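# Pack three foods into container, lid it, lock flaps

## Task

Place the bread roll, the yogurt cup and the cherry tomato inside the food container, then fit the container's lid and fasten every one of its four locking flaps.

## Robot and tools

Robot: two UR12e-style six-joint arms, left_arm and right_arm, each with a Robotiq 2F-85 two-finger gripper and a wrist camera (cam_left_wrist, cam_right_wrist, 896x504 each). No fixed cameras are available for images.

Frames: the scene frame has its origin at table-top height midway between the nominal arm bases, +z up, +x out over the table, and left_arm on the +y side (arm names do not match image sides). Calibrated bases: left_arm at (+0.093, +0.631, 0) m, quat_wxyz (+1.000, 0, 0, +0.019); right_arm at (+0.009, -0.599, 0) m, quat_wxyz (+1.000, 0, 0, -0.005). Each arm's end_effector_position, quaternion, velocities and wrist-camera pose are reported in that arm's own base frame; the table and fixed cameras use the scene frame. Reported hand positions can be off by a few centimetres, more at long reach. The gripper fingers point along the gripper +z axis and close along its y axis; end_effector_position is the point between closed pads, with fingertips about 19 mm past it when closed and 6 mm when open. A camera block juts about 10 cm toward the gripper +x side and turns with it.

Row layout (used by every motion tool): one flat list of 18 numbers covering both arms. First left_arm: six absolute joint target angles in radians, in the order shoulder lift, elbow, wrist 1, wrist 2, wrist 3, shoulder pan; then its gripper position, force_limit, speed. Then the same nine for right_arm. Joint ranges: elbow -3.142 to 3.142, all others -6.283 to 6.283; a target well past a range end beyond the current angle is refused, and a result line 'joint sent to its limit' flags a joint clipped at its end. Gripper numbers are each in [-1, 1] and are commands, not offsets: position +1 is fully open (85 mm), about -0.8 pads touch, -1 closes until blocked. force_limit and speed shape grip force (higher speed from a wider start gives a much harder grip, up to 200+ N). Finger speed is roughly 20 mm/s at -1, 85 at 0, 150 at +1. To keep an arm or gripper unchanged, resend its last joint targets (see 'Joint targets') and the same three gripper numbers; a 0 is a real command.

Tools:
- execute_actions(actions, cameras): actions is a list of actions; each action is up to 15 rows, one per 1/30 s step, the last row held for the rest. Joint targets are absolute. The drive caps joint speed (2.09 rad/s shoulders, 3.14 others) and keeps targets within a fixed lead of the measured angle, so big jumps take several actions. An empty actions list returns images and the full state.
- move(target, speed, blend, stop_force, zero, blocking, cameras): target is one 18-number row or a list of up to 15 rows (absolute joint goals). speed in rad/s, 0.01 to 3.14 (default 0.5), is the top speed of the joint with farthest to go. blend (rad) rounds corners between listed targets; 0 stops at each. stop_force (N, 4 to 120, both arms) ends an arm's path when its wrist sensor feels that much push; use a low speed for touches, and omit it when pulling away from contact. zero (default true) rezeroes the sensor before the move. blocking=false returns early and lets you replace the move; not allowed with stop_force. Paths do not avoid obstacles or the other arm. The result adds a 'move:' line: done, off_target, moving, held or fault, and possibly limits=held.
- wait(seconds 0 to 10): let the scene run; a running move continues.
- stop(): brake the running move; fingers keep moving.
- zoom_image(camera, region [x0,y0,x1,y1] pixels, at most 504x504): close view of the newest image.
- zero_wrist_force(arm): rezero that arm's force/torque sensor.
- read_manual(section): licence texts only.
- finished_scene(scene): ends the current scene (give its number); irreversible.

Result lines: Joint positions, Joint velocities ('within noise' when still), Joint targets (angles now being driven toward), Joint torques, Tool commands, Wrist force / Wrist torque in gripper axes plus a peak line, Motor temperatures. Gripper object_status: 0 moving, 1 blocked while opening, 2 blocked while closing (a grip), 3 reached requested position or fully closed. To grip, command -1 and check for 2. position_measured is in counts: 3 open, about 78 = 60 mm, 130 = 40 mm, 180 = 20 mm, 230 closed. 'joint command not followed' means the clearance check between arms altered targets.

Avoid: dropping or flinging parts, releasing moving objects, anything leaving the table, hard hits on the table or fixed items, clamping hard on parts still resting on a surface, and arm-to-arm contact (including one gripper closing on the other's fingers). Arms are stiff: commanding past a firm contact can trigger a fault. A torque fault (contact torque at joint limits 293, 293, 133, 48, 48, 48 N m, in base-to-gripper order) or external force near 150 N stops that arm for 10 s. Motors above 70 °C show MOTOR HOT; at 85 °C the arm brakes for 30 to 60 s, so do not hold loads stretched out or push against unreachable poses. Commands lag about 0.09 to 0.22 s and fast motion can overshoot. Loose objects may occasionally get nudged.

Each tool is called after "Call:" as name(argument=value, ...) on one line, values as JSON.

## Session

Call:
execute_actions(actions=[])

Scene clock: 0.00 s.
left_arm: end_effector_position=(+0.8406, -0.5371, +0.3401) position_measured=3 object_status=3 end_effector_quat_wxyz=(-0.038, +0.802, +0.016, +0.596) | right_arm: end_effector_position=(+0.1717, +0.7217, +0.3325) position_measured=3 object_status=3 end_effector_quat_wxyz=(-0.320, +0.859, -0.024, +0.399)
Joint names: [shoulder lift, elbow, wrist 1, wrist 2, wrist 3, shoulder pan]
Joint positions: left_arm=[-1.057 1.817 -3.337 -0.563 2.693 -0.997] | right_arm=[-1.592 -2.281 -0.352 0.57 -1.428 5.07]
Joint velocities: within noise
Joint torques (N m): no reading
Motor temperatures (°C): left_arm=[26 30 33 35 37 27] | right_arm=[34 27 37 32 34 27]
Wrist force (N): no reading
Wrist torque (N m): no reading
Wrist force, peak (N): no reading
Joint targets: left_arm=[-1.057 1.817 -3.337 -0.563 2.693 -0.997] | right_arm=[-1.592 -2.281 -0.352 0.570 -1.428 5.070]
Tool commands: left_gripper/position=+1.0 left_gripper/force_limit=+1.0 left_gripper/speed=+1.0 right_gripper/position=+1.0 right_gripper/force_limit=+1.0 right_gripper/speed=+1.0

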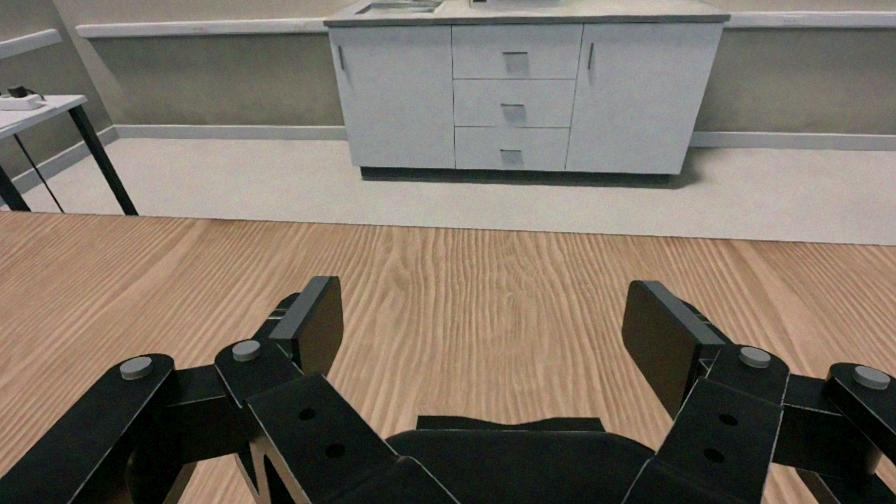

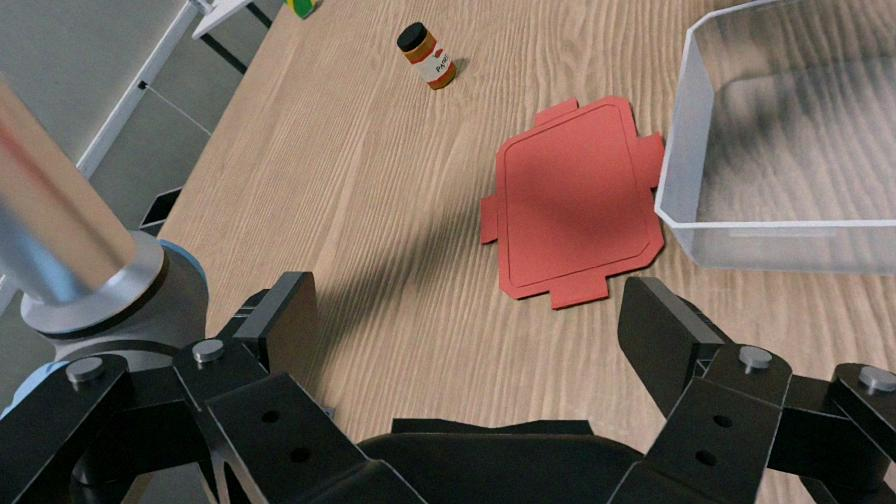

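Call:
move(target=[-2.043,1.9425,-1.47,-1.571,2.32,-0.858,1,1,1,-1.622,-1.535,-1.555,1.571,-1.969,4.324,1,1,1], speed=1.0, cameras=["all"])

Scene clock: 4.60 s.
left_arm: end_effector_position=(+0.3997, -0.1962, +0.4997) position_measured=3 object_status=3 end_effector_quat_wxyz=(+0.000, +1.000, -0.018, +0.000) | right_arm: end_effector_position=(+0.4348, +0.6031, +0.4999) position_measured=3 object_status=3 end_effector_quat_wxyz=(+0.000, +1.000, +0.005, +0.000)
Joint names: [shoulder lift, elbow, wrist 1, wrist 2, wrist 3, shoulder pan]
Joint positions: left_arm=[-2.043 1.942 -1.47 -1.571 2.32 -0.858] | right_arm=[-1.622 -1.535 -1.555 1.571 -1.969 4.324]
Joint torques (N m): left_arm=[-16.72 -41.95 -0.28 -3.1 -3.29 14.35] | right_arm=[43.55 63.13 1.28 1.46 -2.64 -15.37]
Wrist force (N): left_arm=[0.7 0.3 0.5] | right_arm=[-1.4 -1.4 0.0]
Wrist torque (N m): left_arm=[-0.16 0.36 0.12] | right_arm=[-0.02 0.35 -0.22]
Wrist force, peak (N): left_arm=[-2.1 -1.4 0.0] | right_arm=[-1.7 -1.8 0.9]
Joint targets: left_arm=[-2.043 1.942 -1.470 -1.571 2.320 -0.858] | right_arm=[-1.622 -1.535 -1.555 1.571 -1.969 4.324]
move: done

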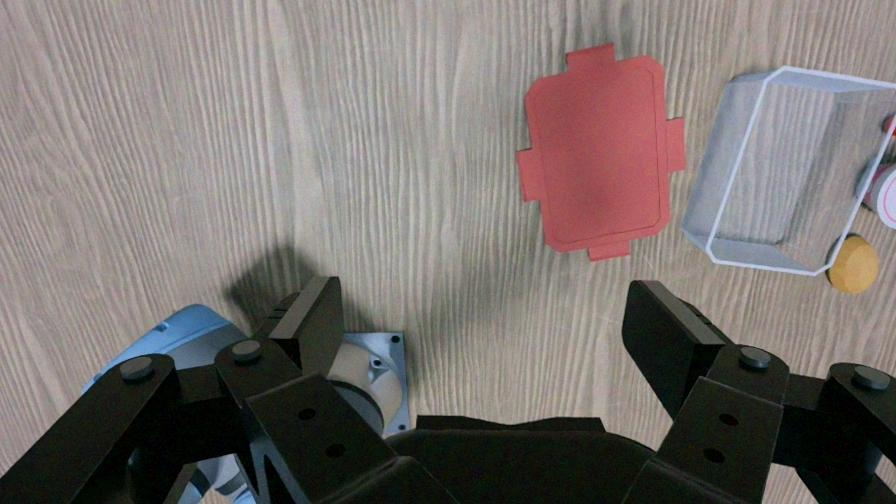

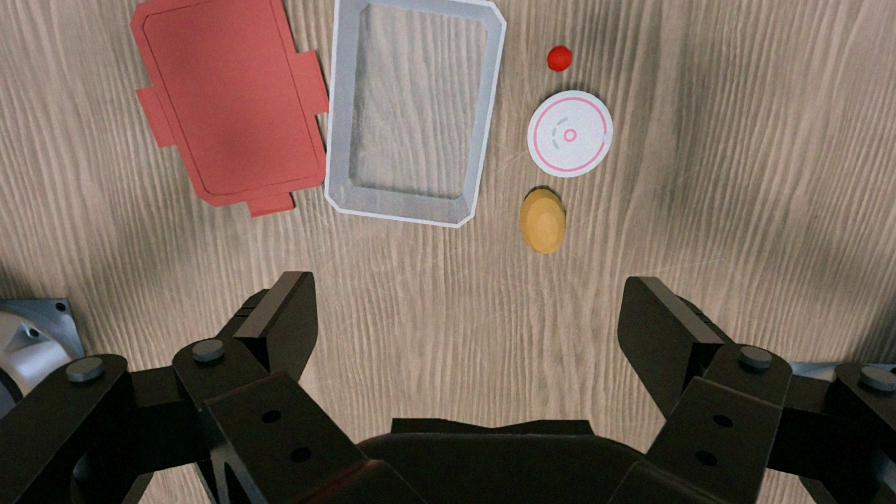

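Call:
move(target=[-1.6525,1.8774,-1.7957,-1.571,2.146,-1.0334,1,1,1,-1.592,-1.925,-1.196,1.571,-2.154,4.140,1,1,1], speed=0.8, cameras=["all"])

Scene clock: 6.43 s.
left_arm: end_effector_position=(+0.4705, -0.4494, +0.3801) position_measured=3 object_status=3 end_effector_quat_wxyz=(+0.000, +1.000, -0.019, +0.000) | right_arm: end_effector_position=(+0.5062, +0.4643, +0.2998) position_measured=3 object_status=3 end_effector_quat_wxyz=(+0.000, +1.000, +0.005, +0.000)
Joint names: [shoulder lift, elbow, wrist 1, wrist 2, wrist 3, shoulder pan]
Joint positions: left_arm=[-1.653 1.877 -1.796 -1.571 2.146 -1.033] | right_arm=[-1.592 -1.925 -1.196 1.571 -2.154 4.14]
Joint torques (N m): left_arm=[-25.75 -56.06 -7.51 -1.73 -3.62 -16.2] | right_arm=[63.41 37.11 8.11 -0.55 -2.11 -10.32]
Wrist force (N): left_arm=[0.5 0.3 0.3] | right_arm=[-1.4 -1.3 0.4]
Wrist torque (N m): left_arm=[-0.17 0.36 0.15] | right_arm=[-0.06 0.39 -0.27]
Wrist force, peak (N): left_arm=[1.1 5.4 3.1] | right_arm=[-2.8 -3.5 -3.2]
Joint targets: left_arm=[-1.652 1.877 -1.796 -1.571 2.146 -1.033] | right_arm=[-1.592 -1.925 -1.196 1.571 -2.154 4.140]
move: done

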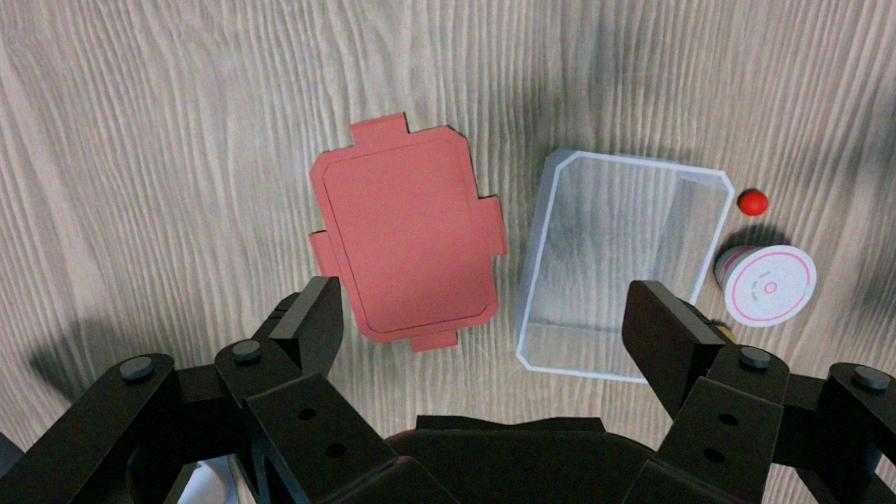

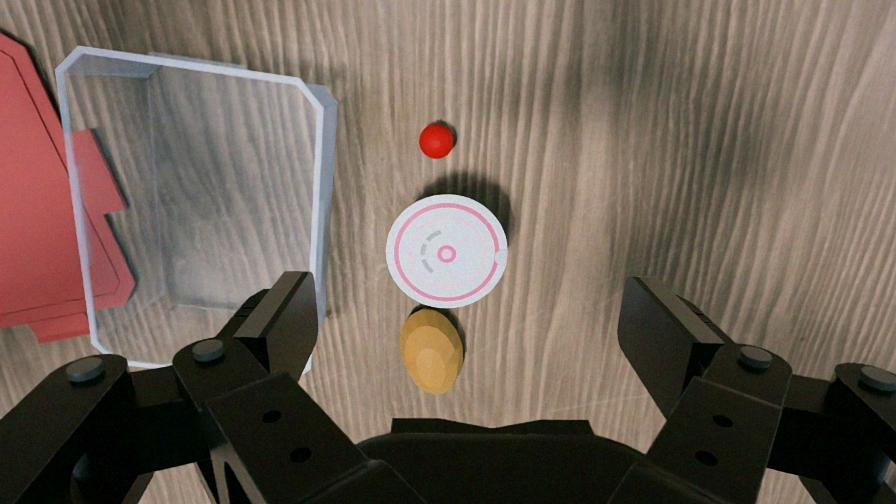

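Call:
zoom_image(camera="cam_left_wrist", region=[290, 90, 530, 360])

Call:
zoom_image(camera="cam_left_wrist", region=[500, 130, 840, 390])

Call:
zoom_image(camera="cam_right_wrist", region=[30, 20, 530, 400])

Scaled by 1.867 from the camera's 896x504 image, which has a finer 1280x720 frame.

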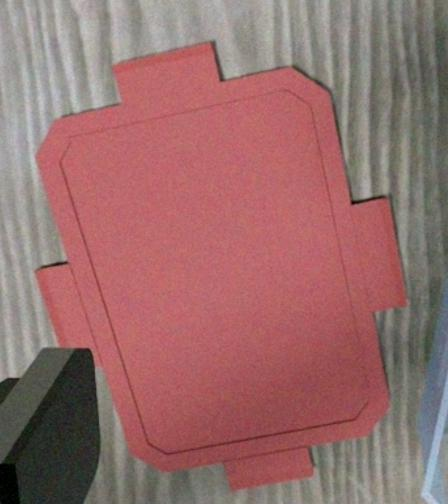

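Scaled by 1.482 from the camera's 896x504 image, which has a finer 1280x720 frame.

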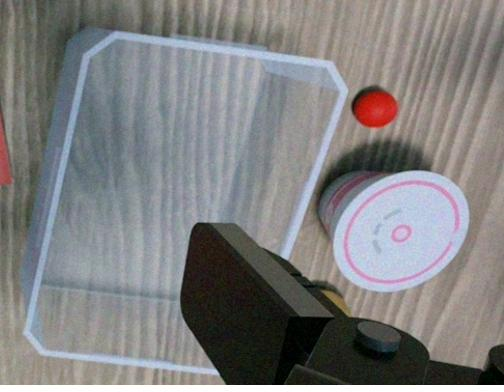

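Scaled by 1.008 from the camera's 896x504 image, which has a finer 1280x720 frame.

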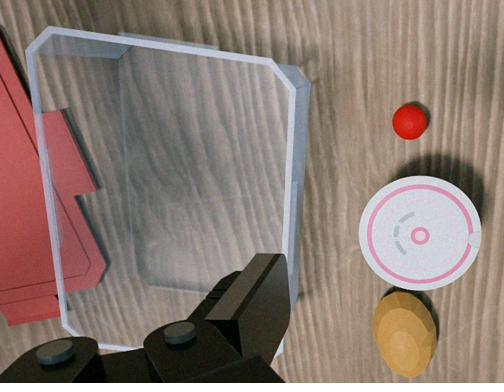

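Call:
move(target=[-1.6525,1.8774,-1.7957,-1.571,2.146,-1.0334,1,1,1,-1.7986,-2.6945,0.566,1.571,-3.1416,4.2215,1,1,1], speed=0.8, cameras=["all"])

Scene clock: 12.20 s.
left_arm: end_effector_position=(+0.4705, -0.4495, +0.3800) position_measured=3 object_status=3 end_effector_quat_wxyz=(+0.000, +1.000, -0.019, +0.000) | right_arm: end_effector_position=(+0.4120, +0.4014, +0.1037) position_measured=3 object_status=3 end_effector_quat_wxyz=(-0.197, +0.792, +0.475, +0.328)
Joint names: [shoulder lift, elbow, wrist 1, wrist 2, wrist 3, shoulder pan]
Joint positions: left_arm=[-1.653 1.877 -1.796 -1.571 2.146 -1.033] | right_arm=[-1.799 -2.694 0.566 1.571 -3.142 4.221]
Joint torques (N m): left_arm=[-26.15 -54.97 -6.91 3.32 -2.99 -16.51] | right_arm=[26.52 4.3 8.85 -0.45 -2.66 17.06]
Wrist force (N): left_arm=[0.3 0.7 0.5] | right_arm=[-0.6 -1.6 1.2]
Wrist torque (N m): left_arm=[-0.10 0.39 0.15] | right_arm=[-0.09 0.14 -0.05]
Wrist force, peak (N): left_arm=[0.8 0.9 0.2] | right_arm=[-0.3 -2.1 2.1]
Joint targets: left_arm=[-1.652 1.877 -1.796 -1.571 2.146 -1.033] | right_arm=[-1.799 -2.695 0.566 1.571 -3.142 4.221]
move: done

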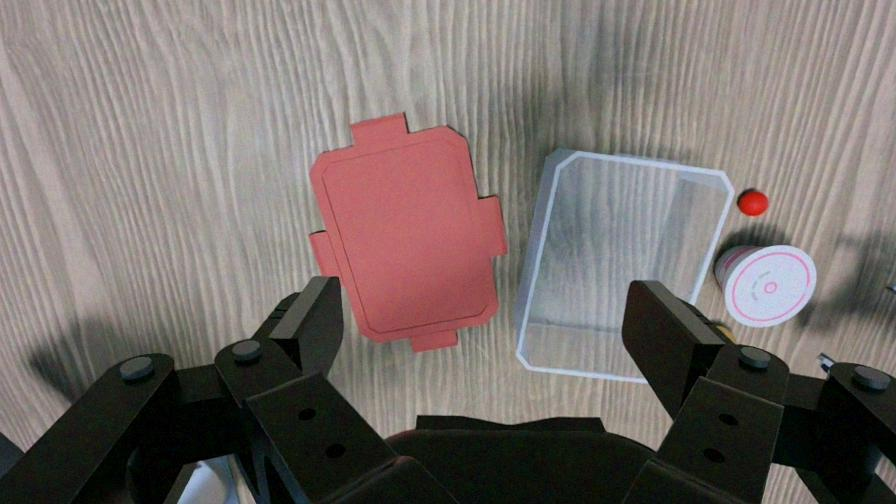

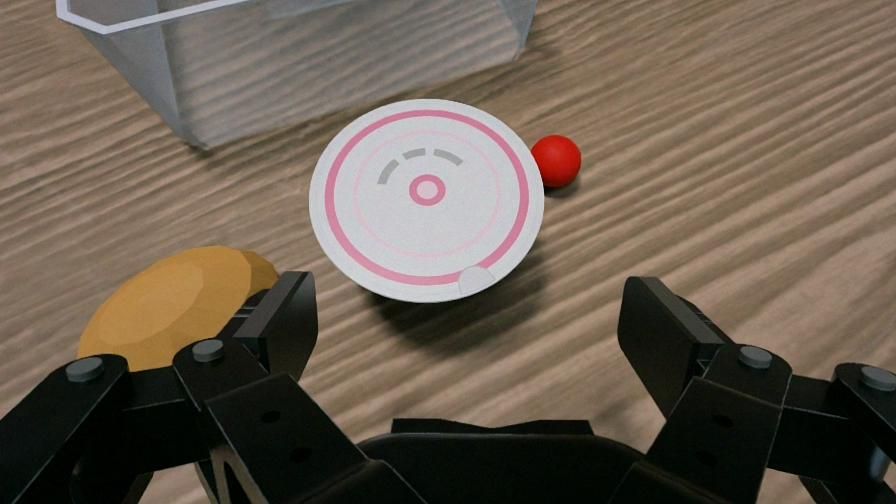

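Call:
move(target=[-1.6525,1.8774,-1.7957,-1.571,2.146,-1.0334,1,1,1,-1.9431,-2.6439,0.6598,1.571,-3.1416,4.2408,1,1,1], speed=0.2, stop_force=8, cameras=["cam_right_wrist"])

Scene clock: 14.63 s.
left_arm: end_effector_position=(+0.4705, -0.4495, +0.3800) position_measured=3 object_status=3 end_effector_quat_wxyz=(+0.000, +1.000, -0.019, +0.000) | right_arm: end_effector_position=(+0.4185, +0.4375, +0.0683) position_measured=3 object_status=3 end_effector_quat_wxyz=(-0.200, +0.788, +0.483, +0.326)
Joint names: [shoulder lift, elbow, wrist 1, wrist 2, wrist 3, shoulder pan]
Joint positions: left_arm=[-1.652 1.877 -1.796 -1.571 2.146 -1.033] | right_arm=[-1.943 -2.644 0.66 1.571 -3.142 4.241]
Joint torques (N m): left_arm=[-25.81 -55.01 -6.91 2.88 -3 -15.67] | right_arm=[31.08 21.18 8.25 -0.77 -2.6 18.81]
Wrist force (N): left_arm=[0.4 0.5 -0.1] | right_arm=[-0.3 -1.6 1.0]
Wrist torque (N m): left_arm=[-0.14 0.38 0.15] | right_arm=[-0.03 0.02 -0.06]
Wrist force, peak (N): left_arm=[0.5 1.0 0.0] | right_arm=[-0.8 -1.6 2.2]
Joint targets: left_arm=[-1.652 1.877 -1.796 -1.571 2.146 -1.033] | right_arm=[-1.943 -2.644 0.660 1.571 -3.142 4.241]
move: done
Images, in order (width x height): cam_right_wrist 896x504.

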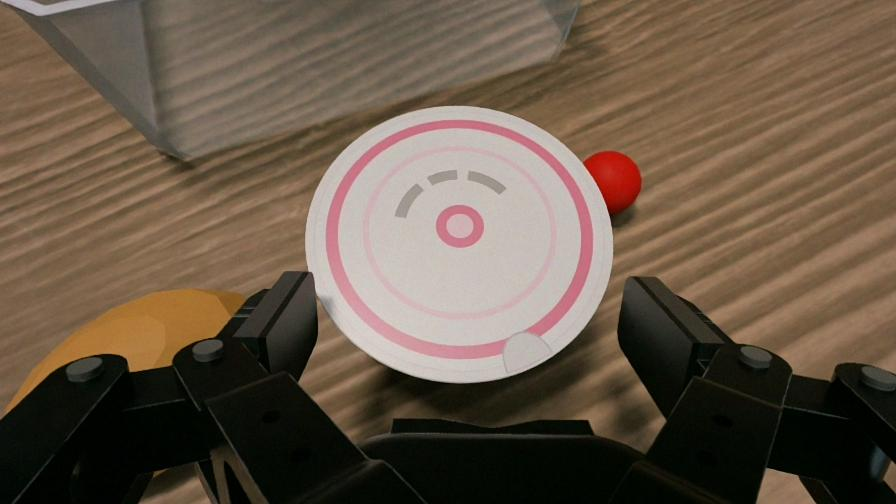

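Call:
move(target=[-1.6525,1.8774,-1.7957,-1.571,2.146,-1.0334,1,1,1,-2.0662,-2.5922,0.7312,1.571,-3.1416,4.2408,1,1,1], speed=0.1, stop_force=5, cameras=["cam_right_wrist"])

Scene clock: 17.33 s.
left_arm: end_effector_position=(+0.4705, -0.4495, +0.3800) position_measured=3 object_status=3 end_effector_quat_wxyz=(+0.000, +1.000, -0.019, +0.000) | right_arm: end_effector_position=(+0.4311, +0.4622, +0.0329) position_measured=3 object_status=3 end_effector_quat_wxyz=(-0.200, +0.788, +0.483, +0.326)
Joint names: [shoulder lift, elbow, wrist 1, wrist 2, wrist 3, shoulder pan]
Joint positions: left_arm=[-1.652 1.877 -1.796 -1.571 2.146 -1.033] | right_arm=[-2.066 -2.592 0.731 1.571 -3.142 4.241]
Joint torques (N m): left_arm=[-24.81 -54.9 -6.74 3.24 -3.15 -17.17] | right_arm=[39.4 18.44 8.57 -0.1 -2.69 16.34]
Wrist force (N): left_arm=[0.4 0.5 0.1] | right_arm=[-0.5 -1.6 1.0]
Wrist torque (N m): left_arm=[-0.14 0.38 0.14] | right_arm=[-0.04 0.09 -0.04]
Wrist force, peak (N): left_arm=[0.2 1.1 0.6] | right_arm=[1.0 -1.1 -3.3]
Joint targets: left_arm=[-1.652 1.877 -1.796 -1.571 2.146 -1.033] | right_arm=[-2.066 -2.592 0.731 1.571 -3.142 4.241]
move: done
Images, in order (width x height): cam_right_wrist 896x504.

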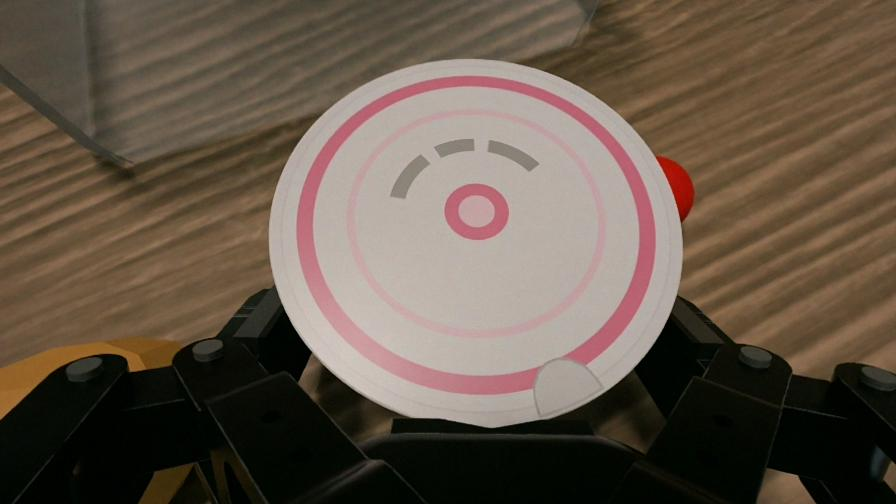

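Call:
execute_actions(actions=[[[-1.6525,1.8774,-1.7957,-1.571,2.146,-1.0334,1,1,1,-2.0662,-2.5922,0.7312,1.571,-3.1416,4.2408,-1,-0.8,-1]],[[-1.6525,1.8774,-1.7957,-1.571,2.146,-1.0334,1,1,1,-2.0662,-2.5922,0.7312,1.571,-3.1416,4.2408,-1,-0.8,-1]]], cameras=["cam_right_wrist"])

Scene clock: 21.47 s.
left_arm: end_effector_position=(+0.4705, -0.4495, +0.3800) position_measured=3 object_status=3 end_effector_quat_wxyz=(+0.000, +1.000, -0.019, +0.000) | right_arm: end_effector_position=(+0.4311, +0.4622, +0.0329) position_measured=210 object_status=0 end_effector_quat_wxyz=(-0.200, +0.788, +0.483, +0.326)
Joint names: [shoulder lift, elbow, wrist 1, wrist 2, wrist 3, shoulder pan]
Joint positions: left_arm=[-1.652 1.877 -1.796 -1.571 2.146 -1.033] | right_arm=[-2.066 -2.592 0.731 1.571 -3.142 4.241]
Joint torques (N m): left_arm=[-24.88 -53.94 -7.11 3.34 -3.23 -16.6] | right_arm=[51.39 14.39 7.9 -0.67 -1.82 13.81]
Wrist force (N): left_arm=[0.4 0.7 0.1] | right_arm=[-1.2 -1.6 1.0]
Wrist torque (N m): left_arm=[-0.11 0.38 0.15] | right_arm=[-0.04 0.11 -0.03]
Wrist force, peak (N): left_arm=[0.5 0.8 0.6] | right_arm=[-1.8 -1.9 2.0]
Joint targets: left_arm=[-1.652 1.877 -1.796 -1.571 2.146 -1.033] | right_arm=[-2.066 -2.592 0.731 1.571 -3.142 4.241]
not at rest: the robot was still moving 3 seconds after this call's last action.
Images, in order (width x height): cam_right_wrist 896x504.

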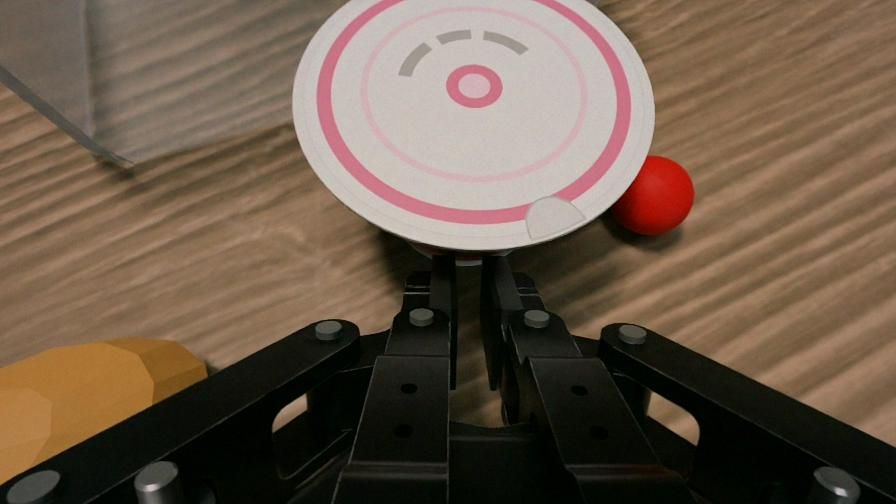

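Call:
execute_actions(actions=[[[-1.6525,1.8774,-1.7957,-1.571,2.146,-1.0334,1,1,1,-2.0662,-2.5922,0.7312,1.571,-3.1416,4.2408,1,1,0]]])

Call:
move(target=[-1.6525,1.8774,-1.7957,-1.571,2.146,-1.0334,1,1,1,-2.0881,-2.5019,0.6628,1.571,-3.1416,4.2501,1,1,0], speed=0.06, stop_force=5, cameras=["cam_right_wrist"])

Scene clock: 23.53 s.
left_arm: end_effector_position=(+0.4705, -0.4495, +0.3800) position_measured=3 object_status=3 end_effector_quat_wxyz=(+0.000, +1.000, -0.019, +0.000) | right_arm: end_effector_position=(+0.4311, +0.4622, +0.0329) position_measured=3 object_status=0 end_effector_quat_wxyz=(-0.200, +0.788, +0.483, +0.326)
Joint names: [shoulder lift, elbow, wrist 1, wrist 2, wrist 3, shoulder pan]
Joint positions: left_arm=[-1.652 1.877 -1.796 -1.571 2.146 -1.033] | right_arm=[-2.066 -2.592 0.731 1.571 -3.142 4.241]
Joint torques (N m): left_arm=[-24.99 -54.09 -6.78 2.9 -3.19 -15.76] | right_arm=[52.6 12.37 7.63 -0.49 -2.5 11.3]
Wrist force (N): left_arm=[0.4 0.5 0.3] | right_arm=[-0.9 -2.1 1.4]
Wrist torque (N m): left_arm=[-0.14 0.38 0.15] | right_arm=[-0.13 0.17 -0.03]
Wrist force, peak (N): left_arm=[0.6 0.9 0.6] | right_arm=[-0.9 -2.1 1.4]
Joint targets: left_arm=[-1.652 1.877 -1.796 -1.571 2.146 -1.033] | right_arm=[-2.066 -2.592 0.731 1.571 -3.142 4.241]

Scene clock: 25.97 s.
left_arm: end_effector_position=(+0.4705, -0.4495, +0.3800) position_measured=3 object_status=3 end_effector_quat_wxyz=(+0.000, +1.000, -0.019, +0.000) | right_arm: end_effector_position=(+0.4494, +0.5115, +0.0299) position_measured=3 object_status=3 end_effector_quat_wxyz=(-0.201, +0.786, +0.486, +0.325)
Joint names: [shoulder lift, elbow, wrist 1, wrist 2, wrist 3, shoulder pan]
Joint positions: left_arm=[-1.652 1.877 -1.796 -1.571 2.146 -1.033] | right_arm=[-2.088 -2.502 0.663 1.571 -3.142 4.25]
Joint torques (N m): left_arm=[-22.55 -52.99 -6.29 3.04 -3.25 -15.51] | right_arm=[45.79 22.4 1.67 -1.06 -2.32 19.05]
Wrist force (N): left_arm=[0.3 0.6 0.2] | right_arm=[-0.6 -0.9 1.2]
Wrist torque (N m): left_arm=[-0.12 0.40 0.15] | right_arm=[-0.03 0.10 -0.03]
Wrist force, peak (N): left_arm=[0.7 1.1 0.3] | right_arm=[-0.7 -2.2 1.7]
Joint targets: left_arm=[-1.652 1.877 -1.796 -1.571 2.146 -1.033] | right_arm=[-2.088 -2.502 0.663 1.571 -3.142 4.250]
move: done
Images, in order (width x height): cam_right_wrist 896x504.

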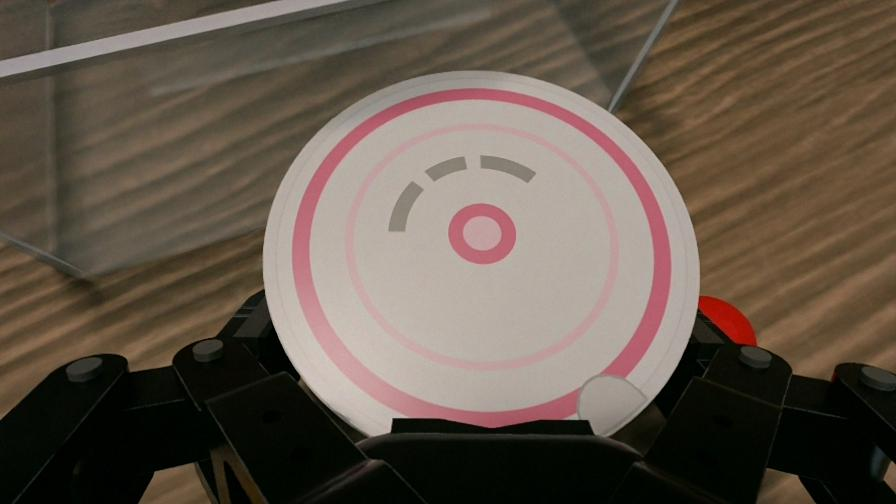

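Call:
move(target=[-1.6525,1.8774,-1.7957,-1.571,2.146,-1.0334,1,1,1,-2.0907,-2.4876,0.6511,1.571,-3.1416,4.2501,1,1,0], speed=0.06, stop_force=5)

Call:
execute_actions(actions=[[[-1.6525,1.8774,-1.7957,-1.571,2.146,-1.0334,1,1,1,-2.0907,-2.4876,0.6511,1.571,-3.1416,4.2501,-1,-0.8,-1]]], cameras=["cam_right_wrist"])

Scene clock: 27.53 s.
left_arm: end_effector_position=(+0.4705, -0.4495, +0.3800) position_measured=3 object_status=3 end_effector_quat_wxyz=(+0.000, +1.000, -0.019, +0.000) | right_arm: end_effector_position=(+0.4530, +0.5187, +0.0299) position_measured=3 object_status=3 end_effector_quat_wxyz=(-0.201, +0.786, +0.486, +0.325)
Joint names: [shoulder lift, elbow, wrist 1, wrist 2, wrist 3, shoulder pan]
Joint positions: left_arm=[-1.652 1.877 -1.796 -1.571 2.146 -1.033] | right_arm=[-2.091 -2.488 0.651 1.571 -3.142 4.25]
Joint torques (N m): left_arm=[-25.35 -53.98 -7.02 3.24 -3.24 -16.07] | right_arm=[43.15 23.29 2.61 -0.84 -2.59 16.43]
Wrist force (N): left_arm=[0.3 0.4 0.4] | right_arm=[-1.4 -1.2 1.2]
Wrist torque (N m): left_arm=[-0.16 0.40 0.15] | right_arm=[-0.02 0.18 -0.05]
Wrist force, peak (N): left_arm=[0.4 0.7 0.7] | right_arm=[-1.9 -1.6 1.5]
Joint targets: left_arm=[-1.652 1.877 -1.796 -1.571 2.146 -1.033] | right_arm=[-2.091 -2.488 0.651 1.571 -3.142 4.250]
move: done

Scene clock: 28.50 s.
left_arm: end_effector_position=(+0.4705, -0.4495, +0.3800) position_measured=3 object_status=3 end_effector_quat_wxyz=(+0.000, +1.000, -0.019, +0.000) | right_arm: end_effector_position=(+0.4530, +0.5187, +0.0299) position_measured=35 object_status=0 end_effector_quat_wxyz=(-0.201, +0.786, +0.486, +0.325)
Joint names: [shoulder lift, elbow, wrist 1, wrist 2, wrist 3, shoulder pan]
Joint positions: left_arm=[-1.652 1.877 -1.796 -1.571 2.146 -1.033] | right_arm=[-2.091 -2.488 0.651 1.571 -3.142 4.25]
Joint torques (N m): left_arm=[-24.9 -54.36 -6.83 2.92 -2.99 -16.56] | right_arm=[46.06 22.34 4.06 -0.76 -2.35 15.34]
Wrist force (N): left_arm=[0.3 0.5 0.2] | right_arm=[-1.7 -1.7 1.9]
Wrist torque (N m): left_arm=[-0.14 0.39 0.15] | right_arm=[-0.11 0.18 -0.07]
Wrist force, peak (N): left_arm=[0.9 0.6 0.5] | right_arm=[-2.1 -1.3 2.4]
Joint targets: left_arm=[-1.652 1.877 -1.796 -1.571 2.146 -1.033] | right_arm=[-2.091 -2.488 0.651 1.571 -3.142 4.250]
Images, in order (width x height): cam_right_wrist 896x504.

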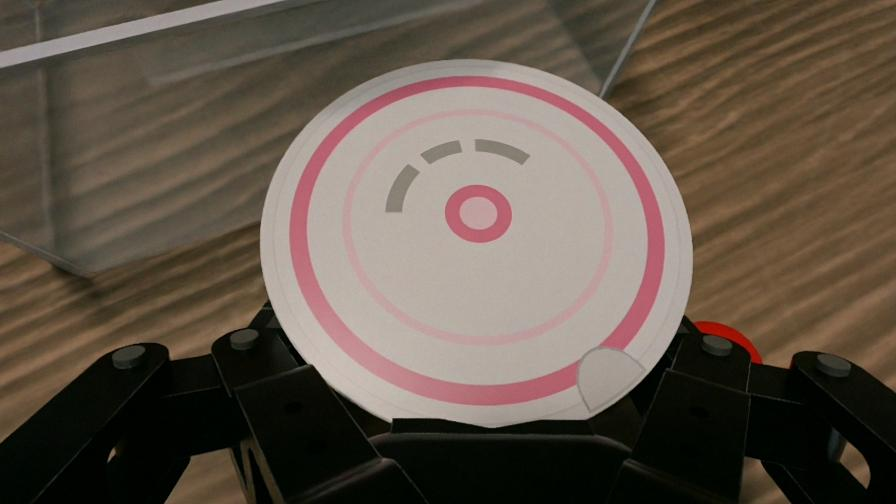

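Call:
wait(seconds=2.5, cameras=["cam_right_wrist"])

Scene clock: 31.27 s.
left_arm: end_effector_position=(+0.4705, -0.4495, +0.3800) position_measured=3 object_status=3 end_effector_quat_wxyz=(+0.000, +1.000, -0.019, +0.000) | right_arm: end_effector_position=(+0.4530, +0.5187, +0.0299) position_measured=35 object_status=2 end_effector_quat_wxyz=(-0.201, +0.786, +0.486, +0.325)
Joint names: [shoulder lift, elbow, wrist 1, wrist 2, wrist 3, shoulder pan]
Joint positions: left_arm=[-1.652 1.877 -1.796 -1.571 2.146 -1.033] | right_arm=[-2.091 -2.488 0.651 1.571 -3.142 4.25]
Joint torques (N m): left_arm=[-23.6 -54.22 -6.62 2.75 -3.3 -16.91] | right_arm=[61.63 15.49 8.91 -0.94 -2.63 4.33]
Wrist force (N): left_arm=[0.3 0.6 0.4] | right_arm=[-1.2 -1.8 1.8]
Wrist torque (N m): left_arm=[-0.13 0.39 0.14] | right_arm=[-0.13 0.10 -0.06]
Wrist force, peak (N): left_arm=[0.9 0.7 0.1] | right_arm=[-1.6 -1.8 2.6]
Joint targets: left_arm=[-1.652 1.877 -1.796 -1.571 2.146 -1.033] | right_arm=[-2.091 -2.488 0.651 1.571 -3.142 4.250]
Tool commands: left_gripper/position=+1.0 left_gripper/force_limit=+1.0 left_gripper/speed=+1.0 right_gripper/position=-1.0 right_gripper/force_limit=-0.8 right_gripper/speed=-1.0
wait: 2.50 s; at rest from the start
Images, in order (width x height): cam_right_wrist 896x504.

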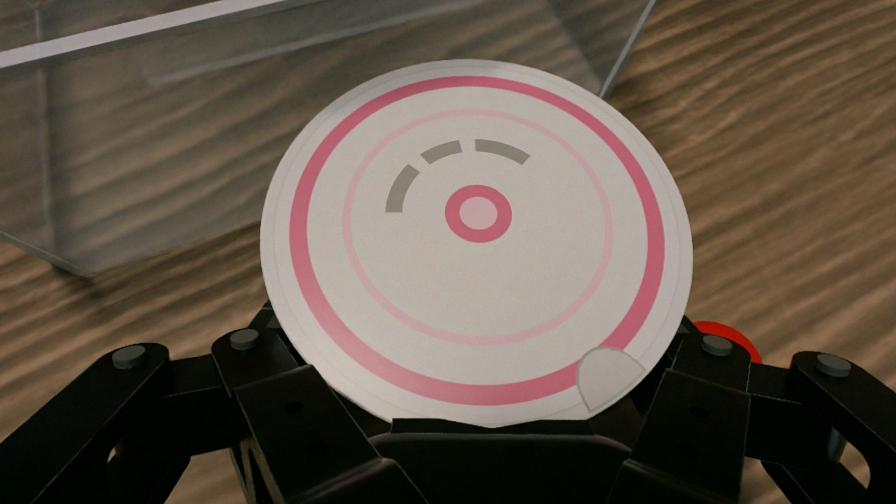

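Call:
move(target=[[-1.6525,1.8774,-1.7957,-1.571,2.146,-1.0334,1,1,1,-1.9319,-2.5618,0.5665,1.571,-3.1416,4.2501,-1,-0.8,-1],[-1.6525,1.8774,-1.7957,-1.571,2.146,-1.0334,1,1,1,-1.6124,-2.5161,0.2013,1.571,-3.1416,4.2501,-1,-0.8,-1]], speed=0.25, blend=[0.05,0], cameras=["all"])

Scene clock: 34.33 s.
left_arm: end_effector_position=(+0.4705, -0.4495, +0.3800) position_measured=3 object_status=3 end_effector_quat_wxyz=(+0.000, +1.000, -0.019, +0.000) | right_arm: end_effector_position=(+0.4350, +0.4827, +0.1999) position_measured=38 object_status=2 end_effector_quat_wxyz=(-0.201, +0.786, +0.486, +0.325)
Joint names: [shoulder lift, elbow, wrist 1, wrist 2, wrist 3, shoulder pan]
Joint positions: left_arm=[-1.652 1.877 -1.796 -1.571 2.146 -1.033] | right_arm=[-1.613 -2.516 0.201 1.571 -3.142 4.25]
Joint torques (N m): left_arm=[-24.93 -54.48 -6.68 2.76 -2.68 -15.84] | right_arm=[50.44 42.88 1.82 -1.05 -2.56 -10.38]
Wrist force (N): left_arm=[0.5 0.4 0.4] | right_arm=[-1.7 -1.6 2.1]
Wrist torque (N m): left_arm=[-0.16 0.36 0.14] | right_arm=[-0.09 0.12 -0.04]
Wrist force, peak (N): left_arm=[0.7 0.8 0.4] | right_arm=[-2.2 -1.8 4.0]
Joint targets: left_arm=[-1.652 1.877 -1.796 -1.571 2.146 -1.033] | right_arm=[-1.612 -2.516 0.201 1.571 -3.142 4.250]
move: done

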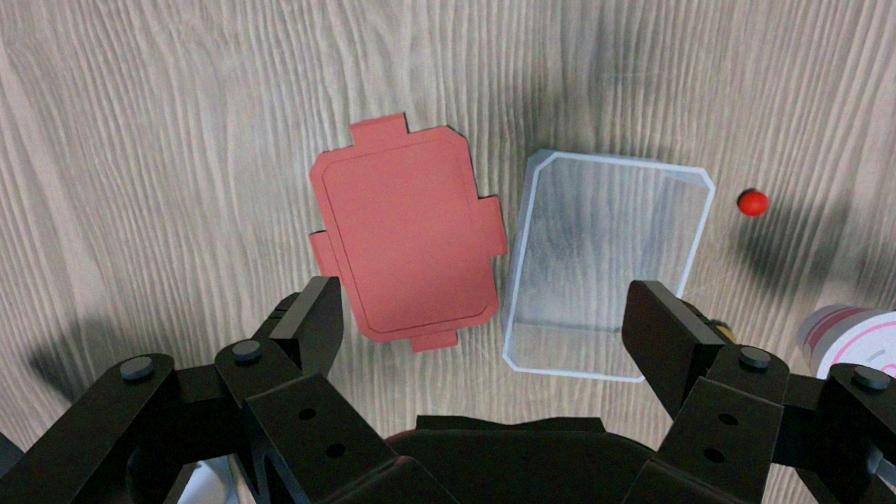

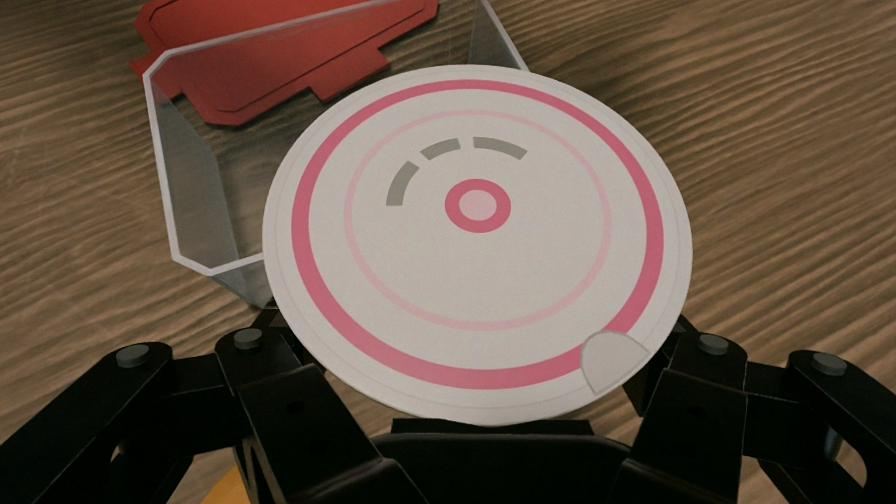

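Call:
move(target=[-1.6525,1.8774,-1.7957,-1.571,2.146,-1.0334,1,1,1,-1.837,-2.1674,-0.1526,0.983,-2.4123,4.4891,-1,-0.8,-1], speed=0.35, cameras=["all"])

Scene clock: 37.53 s.
left_arm: end_effector_position=(+0.4705, -0.4495, +0.3800) position_measured=3 object_status=3 end_effector_quat_wxyz=(+0.000, +1.000, -0.019, +0.000) | right_arm: end_effector_position=(+0.4915, +0.6670, +0.2001) position_measured=38 object_status=2 end_effector_quat_wxyz=(-0.085, +0.901, +0.204, +0.373)
Joint names: [shoulder lift, elbow, wrist 1, wrist 2, wrist 3, shoulder pan]
Joint positions: left_arm=[-1.652 1.877 -1.796 -1.571 2.146 -1.033] | right_arm=[-1.837 -2.167 -0.153 0.983 -2.412 4.489]
Joint torques (N m): left_arm=[-24.46 -54.07 -6.32 2.99 -2.7 -13.23] | right_arm=[48.35 46.6 1.65 -3.9 2.67 19.67]
Wrist force (N): left_arm=[0.5 0.5 0.6] | right_arm=[-1.8 -0.5 2.3]
Wrist torque (N m): left_arm=[-0.14 0.36 0.15] | right_arm=[0.08 0.14 -0.15]
Wrist force, peak (N): left_arm=[0.6 0.8 0.4] | right_arm=[-1.8 -1.9 3.2]
Joint targets: left_arm=[-1.652 1.877 -1.796 -1.571 2.146 -1.033] | right_arm=[-1.837 -2.167 -0.153 0.983 -2.412 4.489]
move: done

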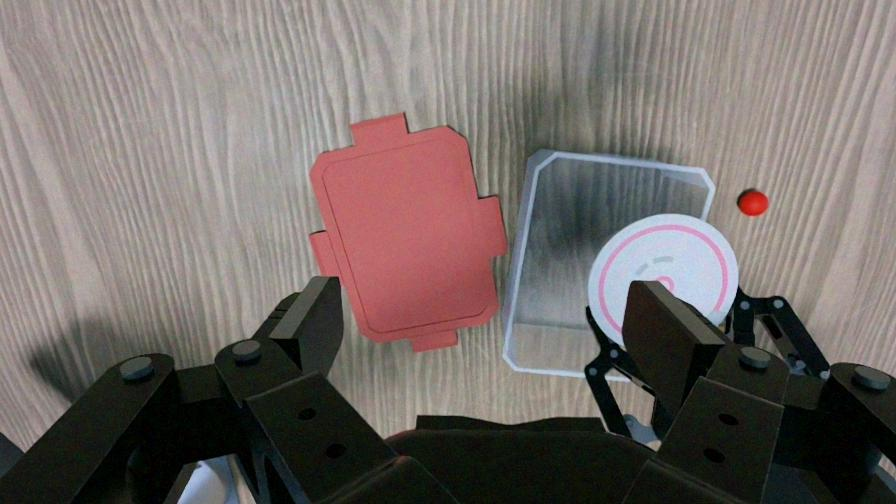

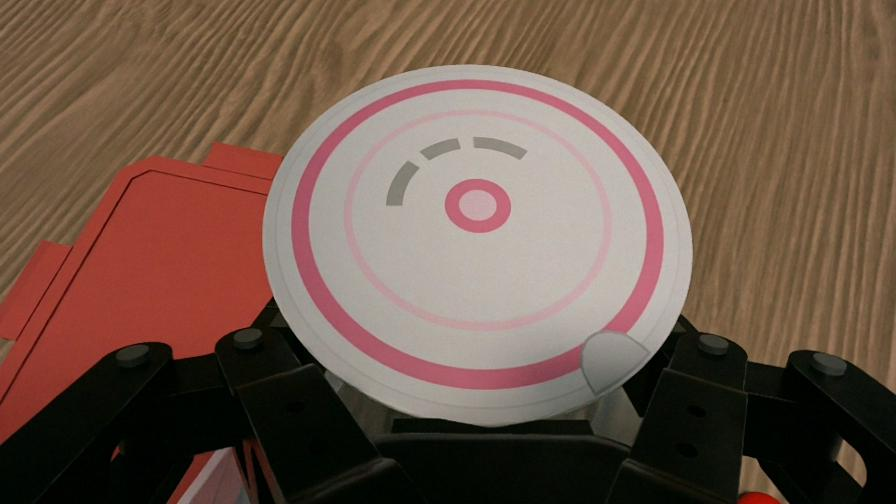

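Call:
move(target=[-1.6525,1.8774,-1.7957,-1.571,2.146,-1.0334,1,1,1,-1.9197,-2.2276,-0.0211,0.9727,-2.3918,4.509,-1,-0.8,-1], speed=0.25, cameras=["all"])

Scene clock: 38.93 s.
left_arm: end_effector_position=(+0.4705, -0.4495, +0.3800) position_measured=3 object_status=3 end_effector_quat_wxyz=(+0.000, +1.000, -0.019, +0.000) | right_arm: end_effector_position=(+0.4765, +0.6568, +0.1351) position_measured=38 object_status=2 end_effector_quat_wxyz=(-0.085, +0.901, +0.204, +0.373)
Joint names: [shoulder lift, elbow, wrist 1, wrist 2, wrist 3, shoulder pan]
Joint positions: left_arm=[-1.652 1.877 -1.796 -1.571 2.146 -1.033] | right_arm=[-1.92 -2.228 -0.021 0.973 -2.392 4.509]
Joint torques (N m): left_arm=[-23.02 -53.1 -6.72 3.23 -2.9 -14.23] | right_arm=[52.01 20.64 9.07 -3.99 1.83 18.44]
Wrist force (N): left_arm=[0.6 0.3 0.5] | right_arm=[-1.8 -0.7 2.3]
Wrist torque (N m): left_arm=[-0.16 0.35 0.14] | right_arm=[0.09 0.08 -0.07]
Wrist force, peak (N): left_arm=[0.5 1.0 0.5] | right_arm=[-3.1 -1.1 2.9]
Joint targets: left_arm=[-1.652 1.877 -1.796 -1.571 2.146 -1.033] | right_arm=[-1.920 -2.228 -0.021 0.973 -2.392 4.509]
move: done

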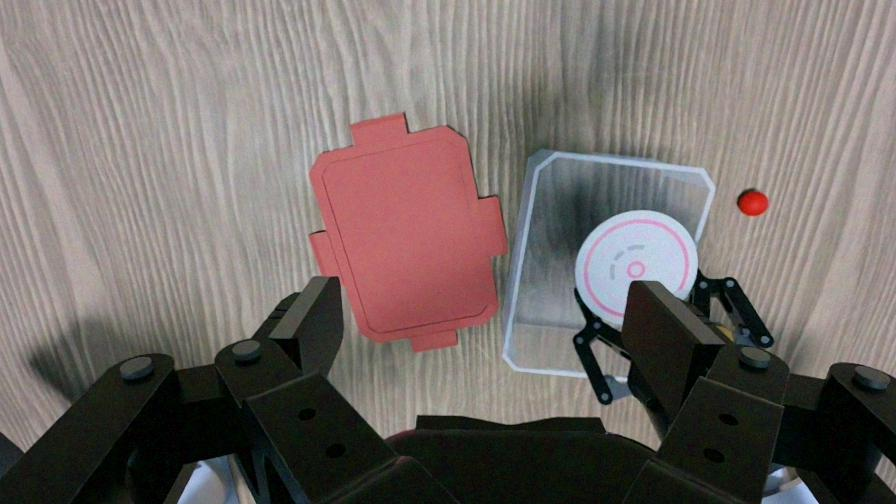

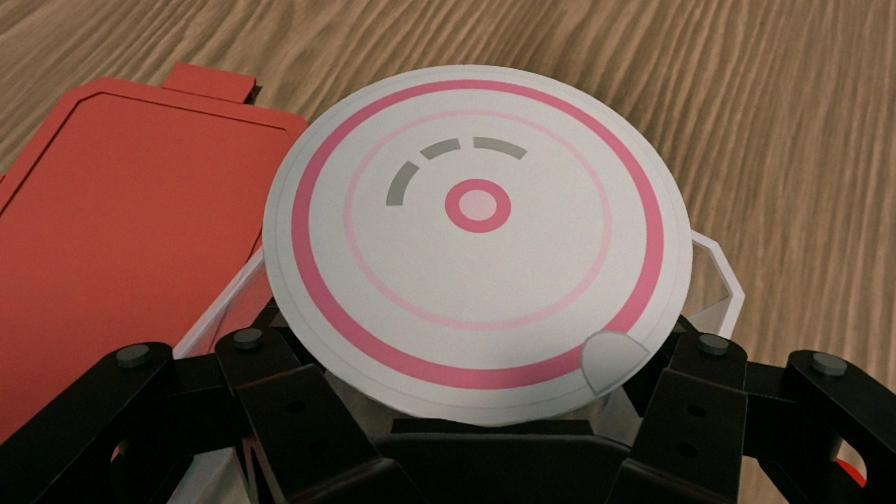

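Call:
move(target=[-1.6525,1.8774,-1.7957,-1.571,2.146,-1.0334,1,1,1,-2.1032,-2.2434,0.1782,0.9727,-2.3918,4.509,-1,-0.8,-1], speed=0.12, stop_force=6, cameras=["all"])

Scene clock: 41.70 s.
left_arm: end_effector_position=(+0.4705, -0.4495, +0.3800) position_measured=3 object_status=3 end_effector_quat_wxyz=(+0.000, +1.000, -0.019, +0.000) | right_arm: end_effector_position=(+0.4765, +0.6567, +0.0361) position_measured=38 object_status=2 end_effector_quat_wxyz=(-0.085, +0.901, +0.204, +0.373)
Joint names: [shoulder lift, elbow, wrist 1, wrist 2, wrist 3, shoulder pan]
Joint positions: left_arm=[-1.652 1.877 -1.796 -1.571 2.146 -1.033] | right_arm=[-2.103 -2.243 0.178 0.973 -2.392 4.509]
Joint torques (N m): left_arm=[-25.44 -53.71 -6.44 2.91 -2.99 -14.77] | right_arm=[55.36 11.31 9.05 -2.46 1.97 17.62]
Wrist force (N): left_arm=[0.4 0.2 0.3] | right_arm=[-1.8 -1.1 2.3]
Wrist torque (N m): left_arm=[-0.18 0.38 0.14] | right_arm=[-0.01 0.21 -0.10]
Wrist force, peak (N): left_arm=[0.4 0.8 0.7] | right_arm=[-2.3 -1.2 3.1]
Joint targets: left_arm=[-1.652 1.877 -1.796 -1.571 2.146 -1.033] | right_arm=[-2.103 -2.243 0.178 0.973 -2.392 4.509]
move: done

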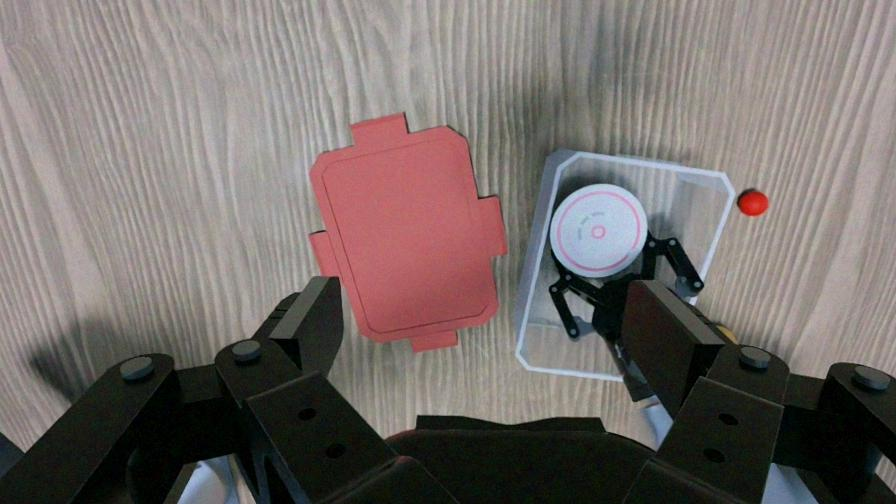

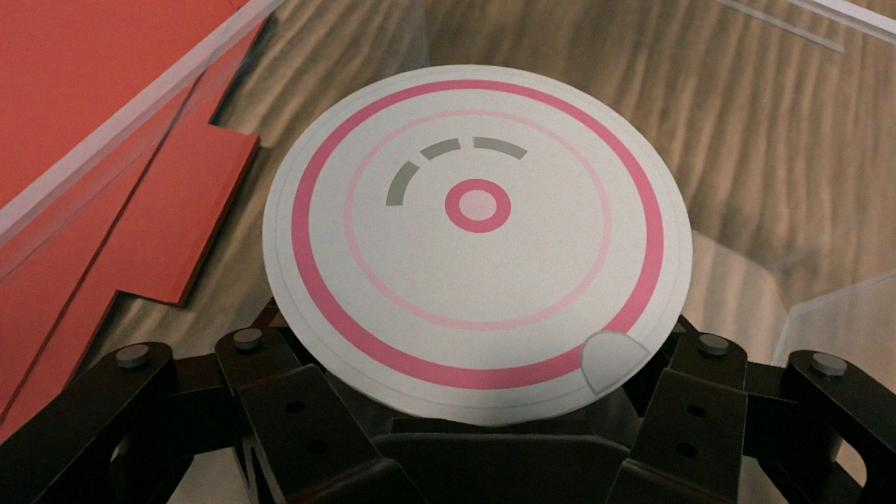

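Call:
move(target=[-1.6525,1.8774,-1.7957,-1.571,2.146,-1.0334,1,1,1,-2.1188,-2.2431,0.1935,0.9727,-2.3918,4.509,-1,-0.8,-1], speed=0.02, stop_force=4)

Scene clock: 43.40 s.
left_arm: end_effector_position=(+0.4705, -0.4495, +0.3800) position_measured=3 object_status=3 end_effector_quat_wxyz=(+0.000, +1.000, -0.019, +0.000) | right_arm: end_effector_position=(+0.4765, +0.6567, +0.0281) position_measured=57 object_status=0 end_effector_quat_wxyz=(-0.085, +0.901, +0.204, +0.373)
Joint names: [shoulder lift, elbow, wrist 1, wrist 2, wrist 3, shoulder pan]
Joint positions: left_arm=[-1.652 1.877 -1.796 -1.571 2.146 -1.033] | right_arm=[-2.119 -2.243 0.193 0.973 -2.392 4.509]
Joint torques (N m): left_arm=[-24.42 -52.52 -6.55 3.21 -2.89 -14.86] | right_arm=[55.49 32.33 8.51 -1.18 2.35 18.23]
Wrist force (N): left_arm=[0.5 0.3 0.5] | right_arm=[-1.2 -0.9 1.7]
Wrist torque (N m): left_arm=[-0.18 0.36 0.15] | right_arm=[-0.01 0.15 -0.08]
Wrist force, peak (N): left_arm=[0.5 0.9 0.5] | right_arm=[-1.6 -1.9 3.0]
Joint targets: left_arm=[-1.652 1.877 -1.796 -1.571 2.146 -1.033] | right_arm=[-2.119 -2.243 0.194 0.973 -2.392 4.509]
move: done

Call:
execute_actions(actions=[[[-1.6525,1.8774,-1.7957,-1.571,2.146,-1.0334,1,1,1,-2.1188,-2.2431,0.1935,0.9727,-2.3918,4.509,1,-1,-1]]], cameras=["all"])

Scene clock: 44.83 s.
left_arm: end_effector_position=(+0.4705, -0.4495, +0.3800) position_measured=3 object_status=3 end_effector_quat_wxyz=(+0.000, +1.000, -0.019, +0.000) | right_arm: end_effector_position=(+0.4765, +0.6567, +0.0281) position_measured=3 object_status=0 end_effector_quat_wxyz=(-0.085, +0.901, +0.204, +0.373)
Joint names: [shoulder lift, elbow, wrist 1, wrist 2, wrist 3, shoulder pan]
Joint positions: left_arm=[-1.652 1.877 -1.796 -1.571 2.146 -1.033] | right_arm=[-2.119 -2.243 0.194 0.973 -2.392 4.509]
Joint torques (N m): left_arm=[-23.28 -52.63 -6.2 2.69 -2.84 -14.7] | right_arm=[59.06 29.52 7.41 -1.54 1.85 13.81]
Wrist force (N): left_arm=[0.8 0.8 0.4] | right_arm=[-0.6 -1.2 1.7]
Wrist torque (N m): left_arm=[-0.09 0.32 0.15] | right_arm=[0.00 0.21 -0.08]
Wrist force, peak (N): left_arm=[0.8 0.8 0.4] | right_arm=[-1.4 -1.0 2.9]
Joint targets: left_arm=[-1.652 1.877 -1.796 -1.571 2.146 -1.033] | right_arm=[-2.119 -2.243 0.194 0.973 -2.392 4.509]

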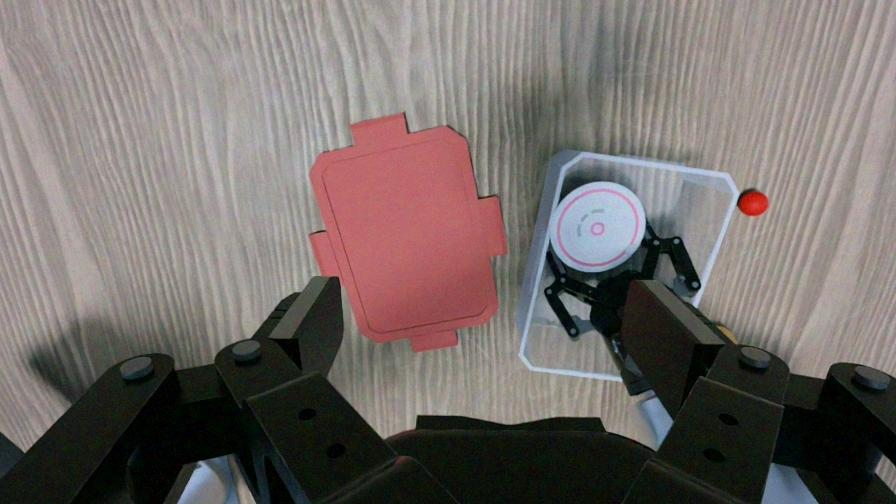

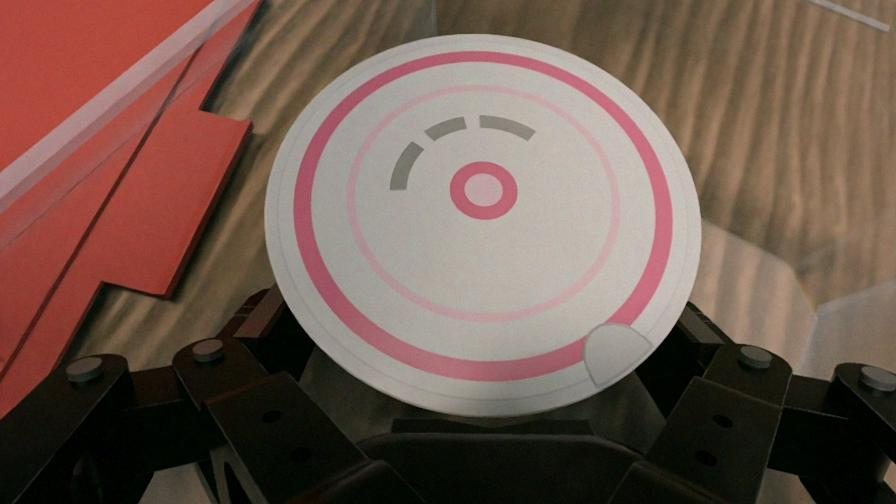

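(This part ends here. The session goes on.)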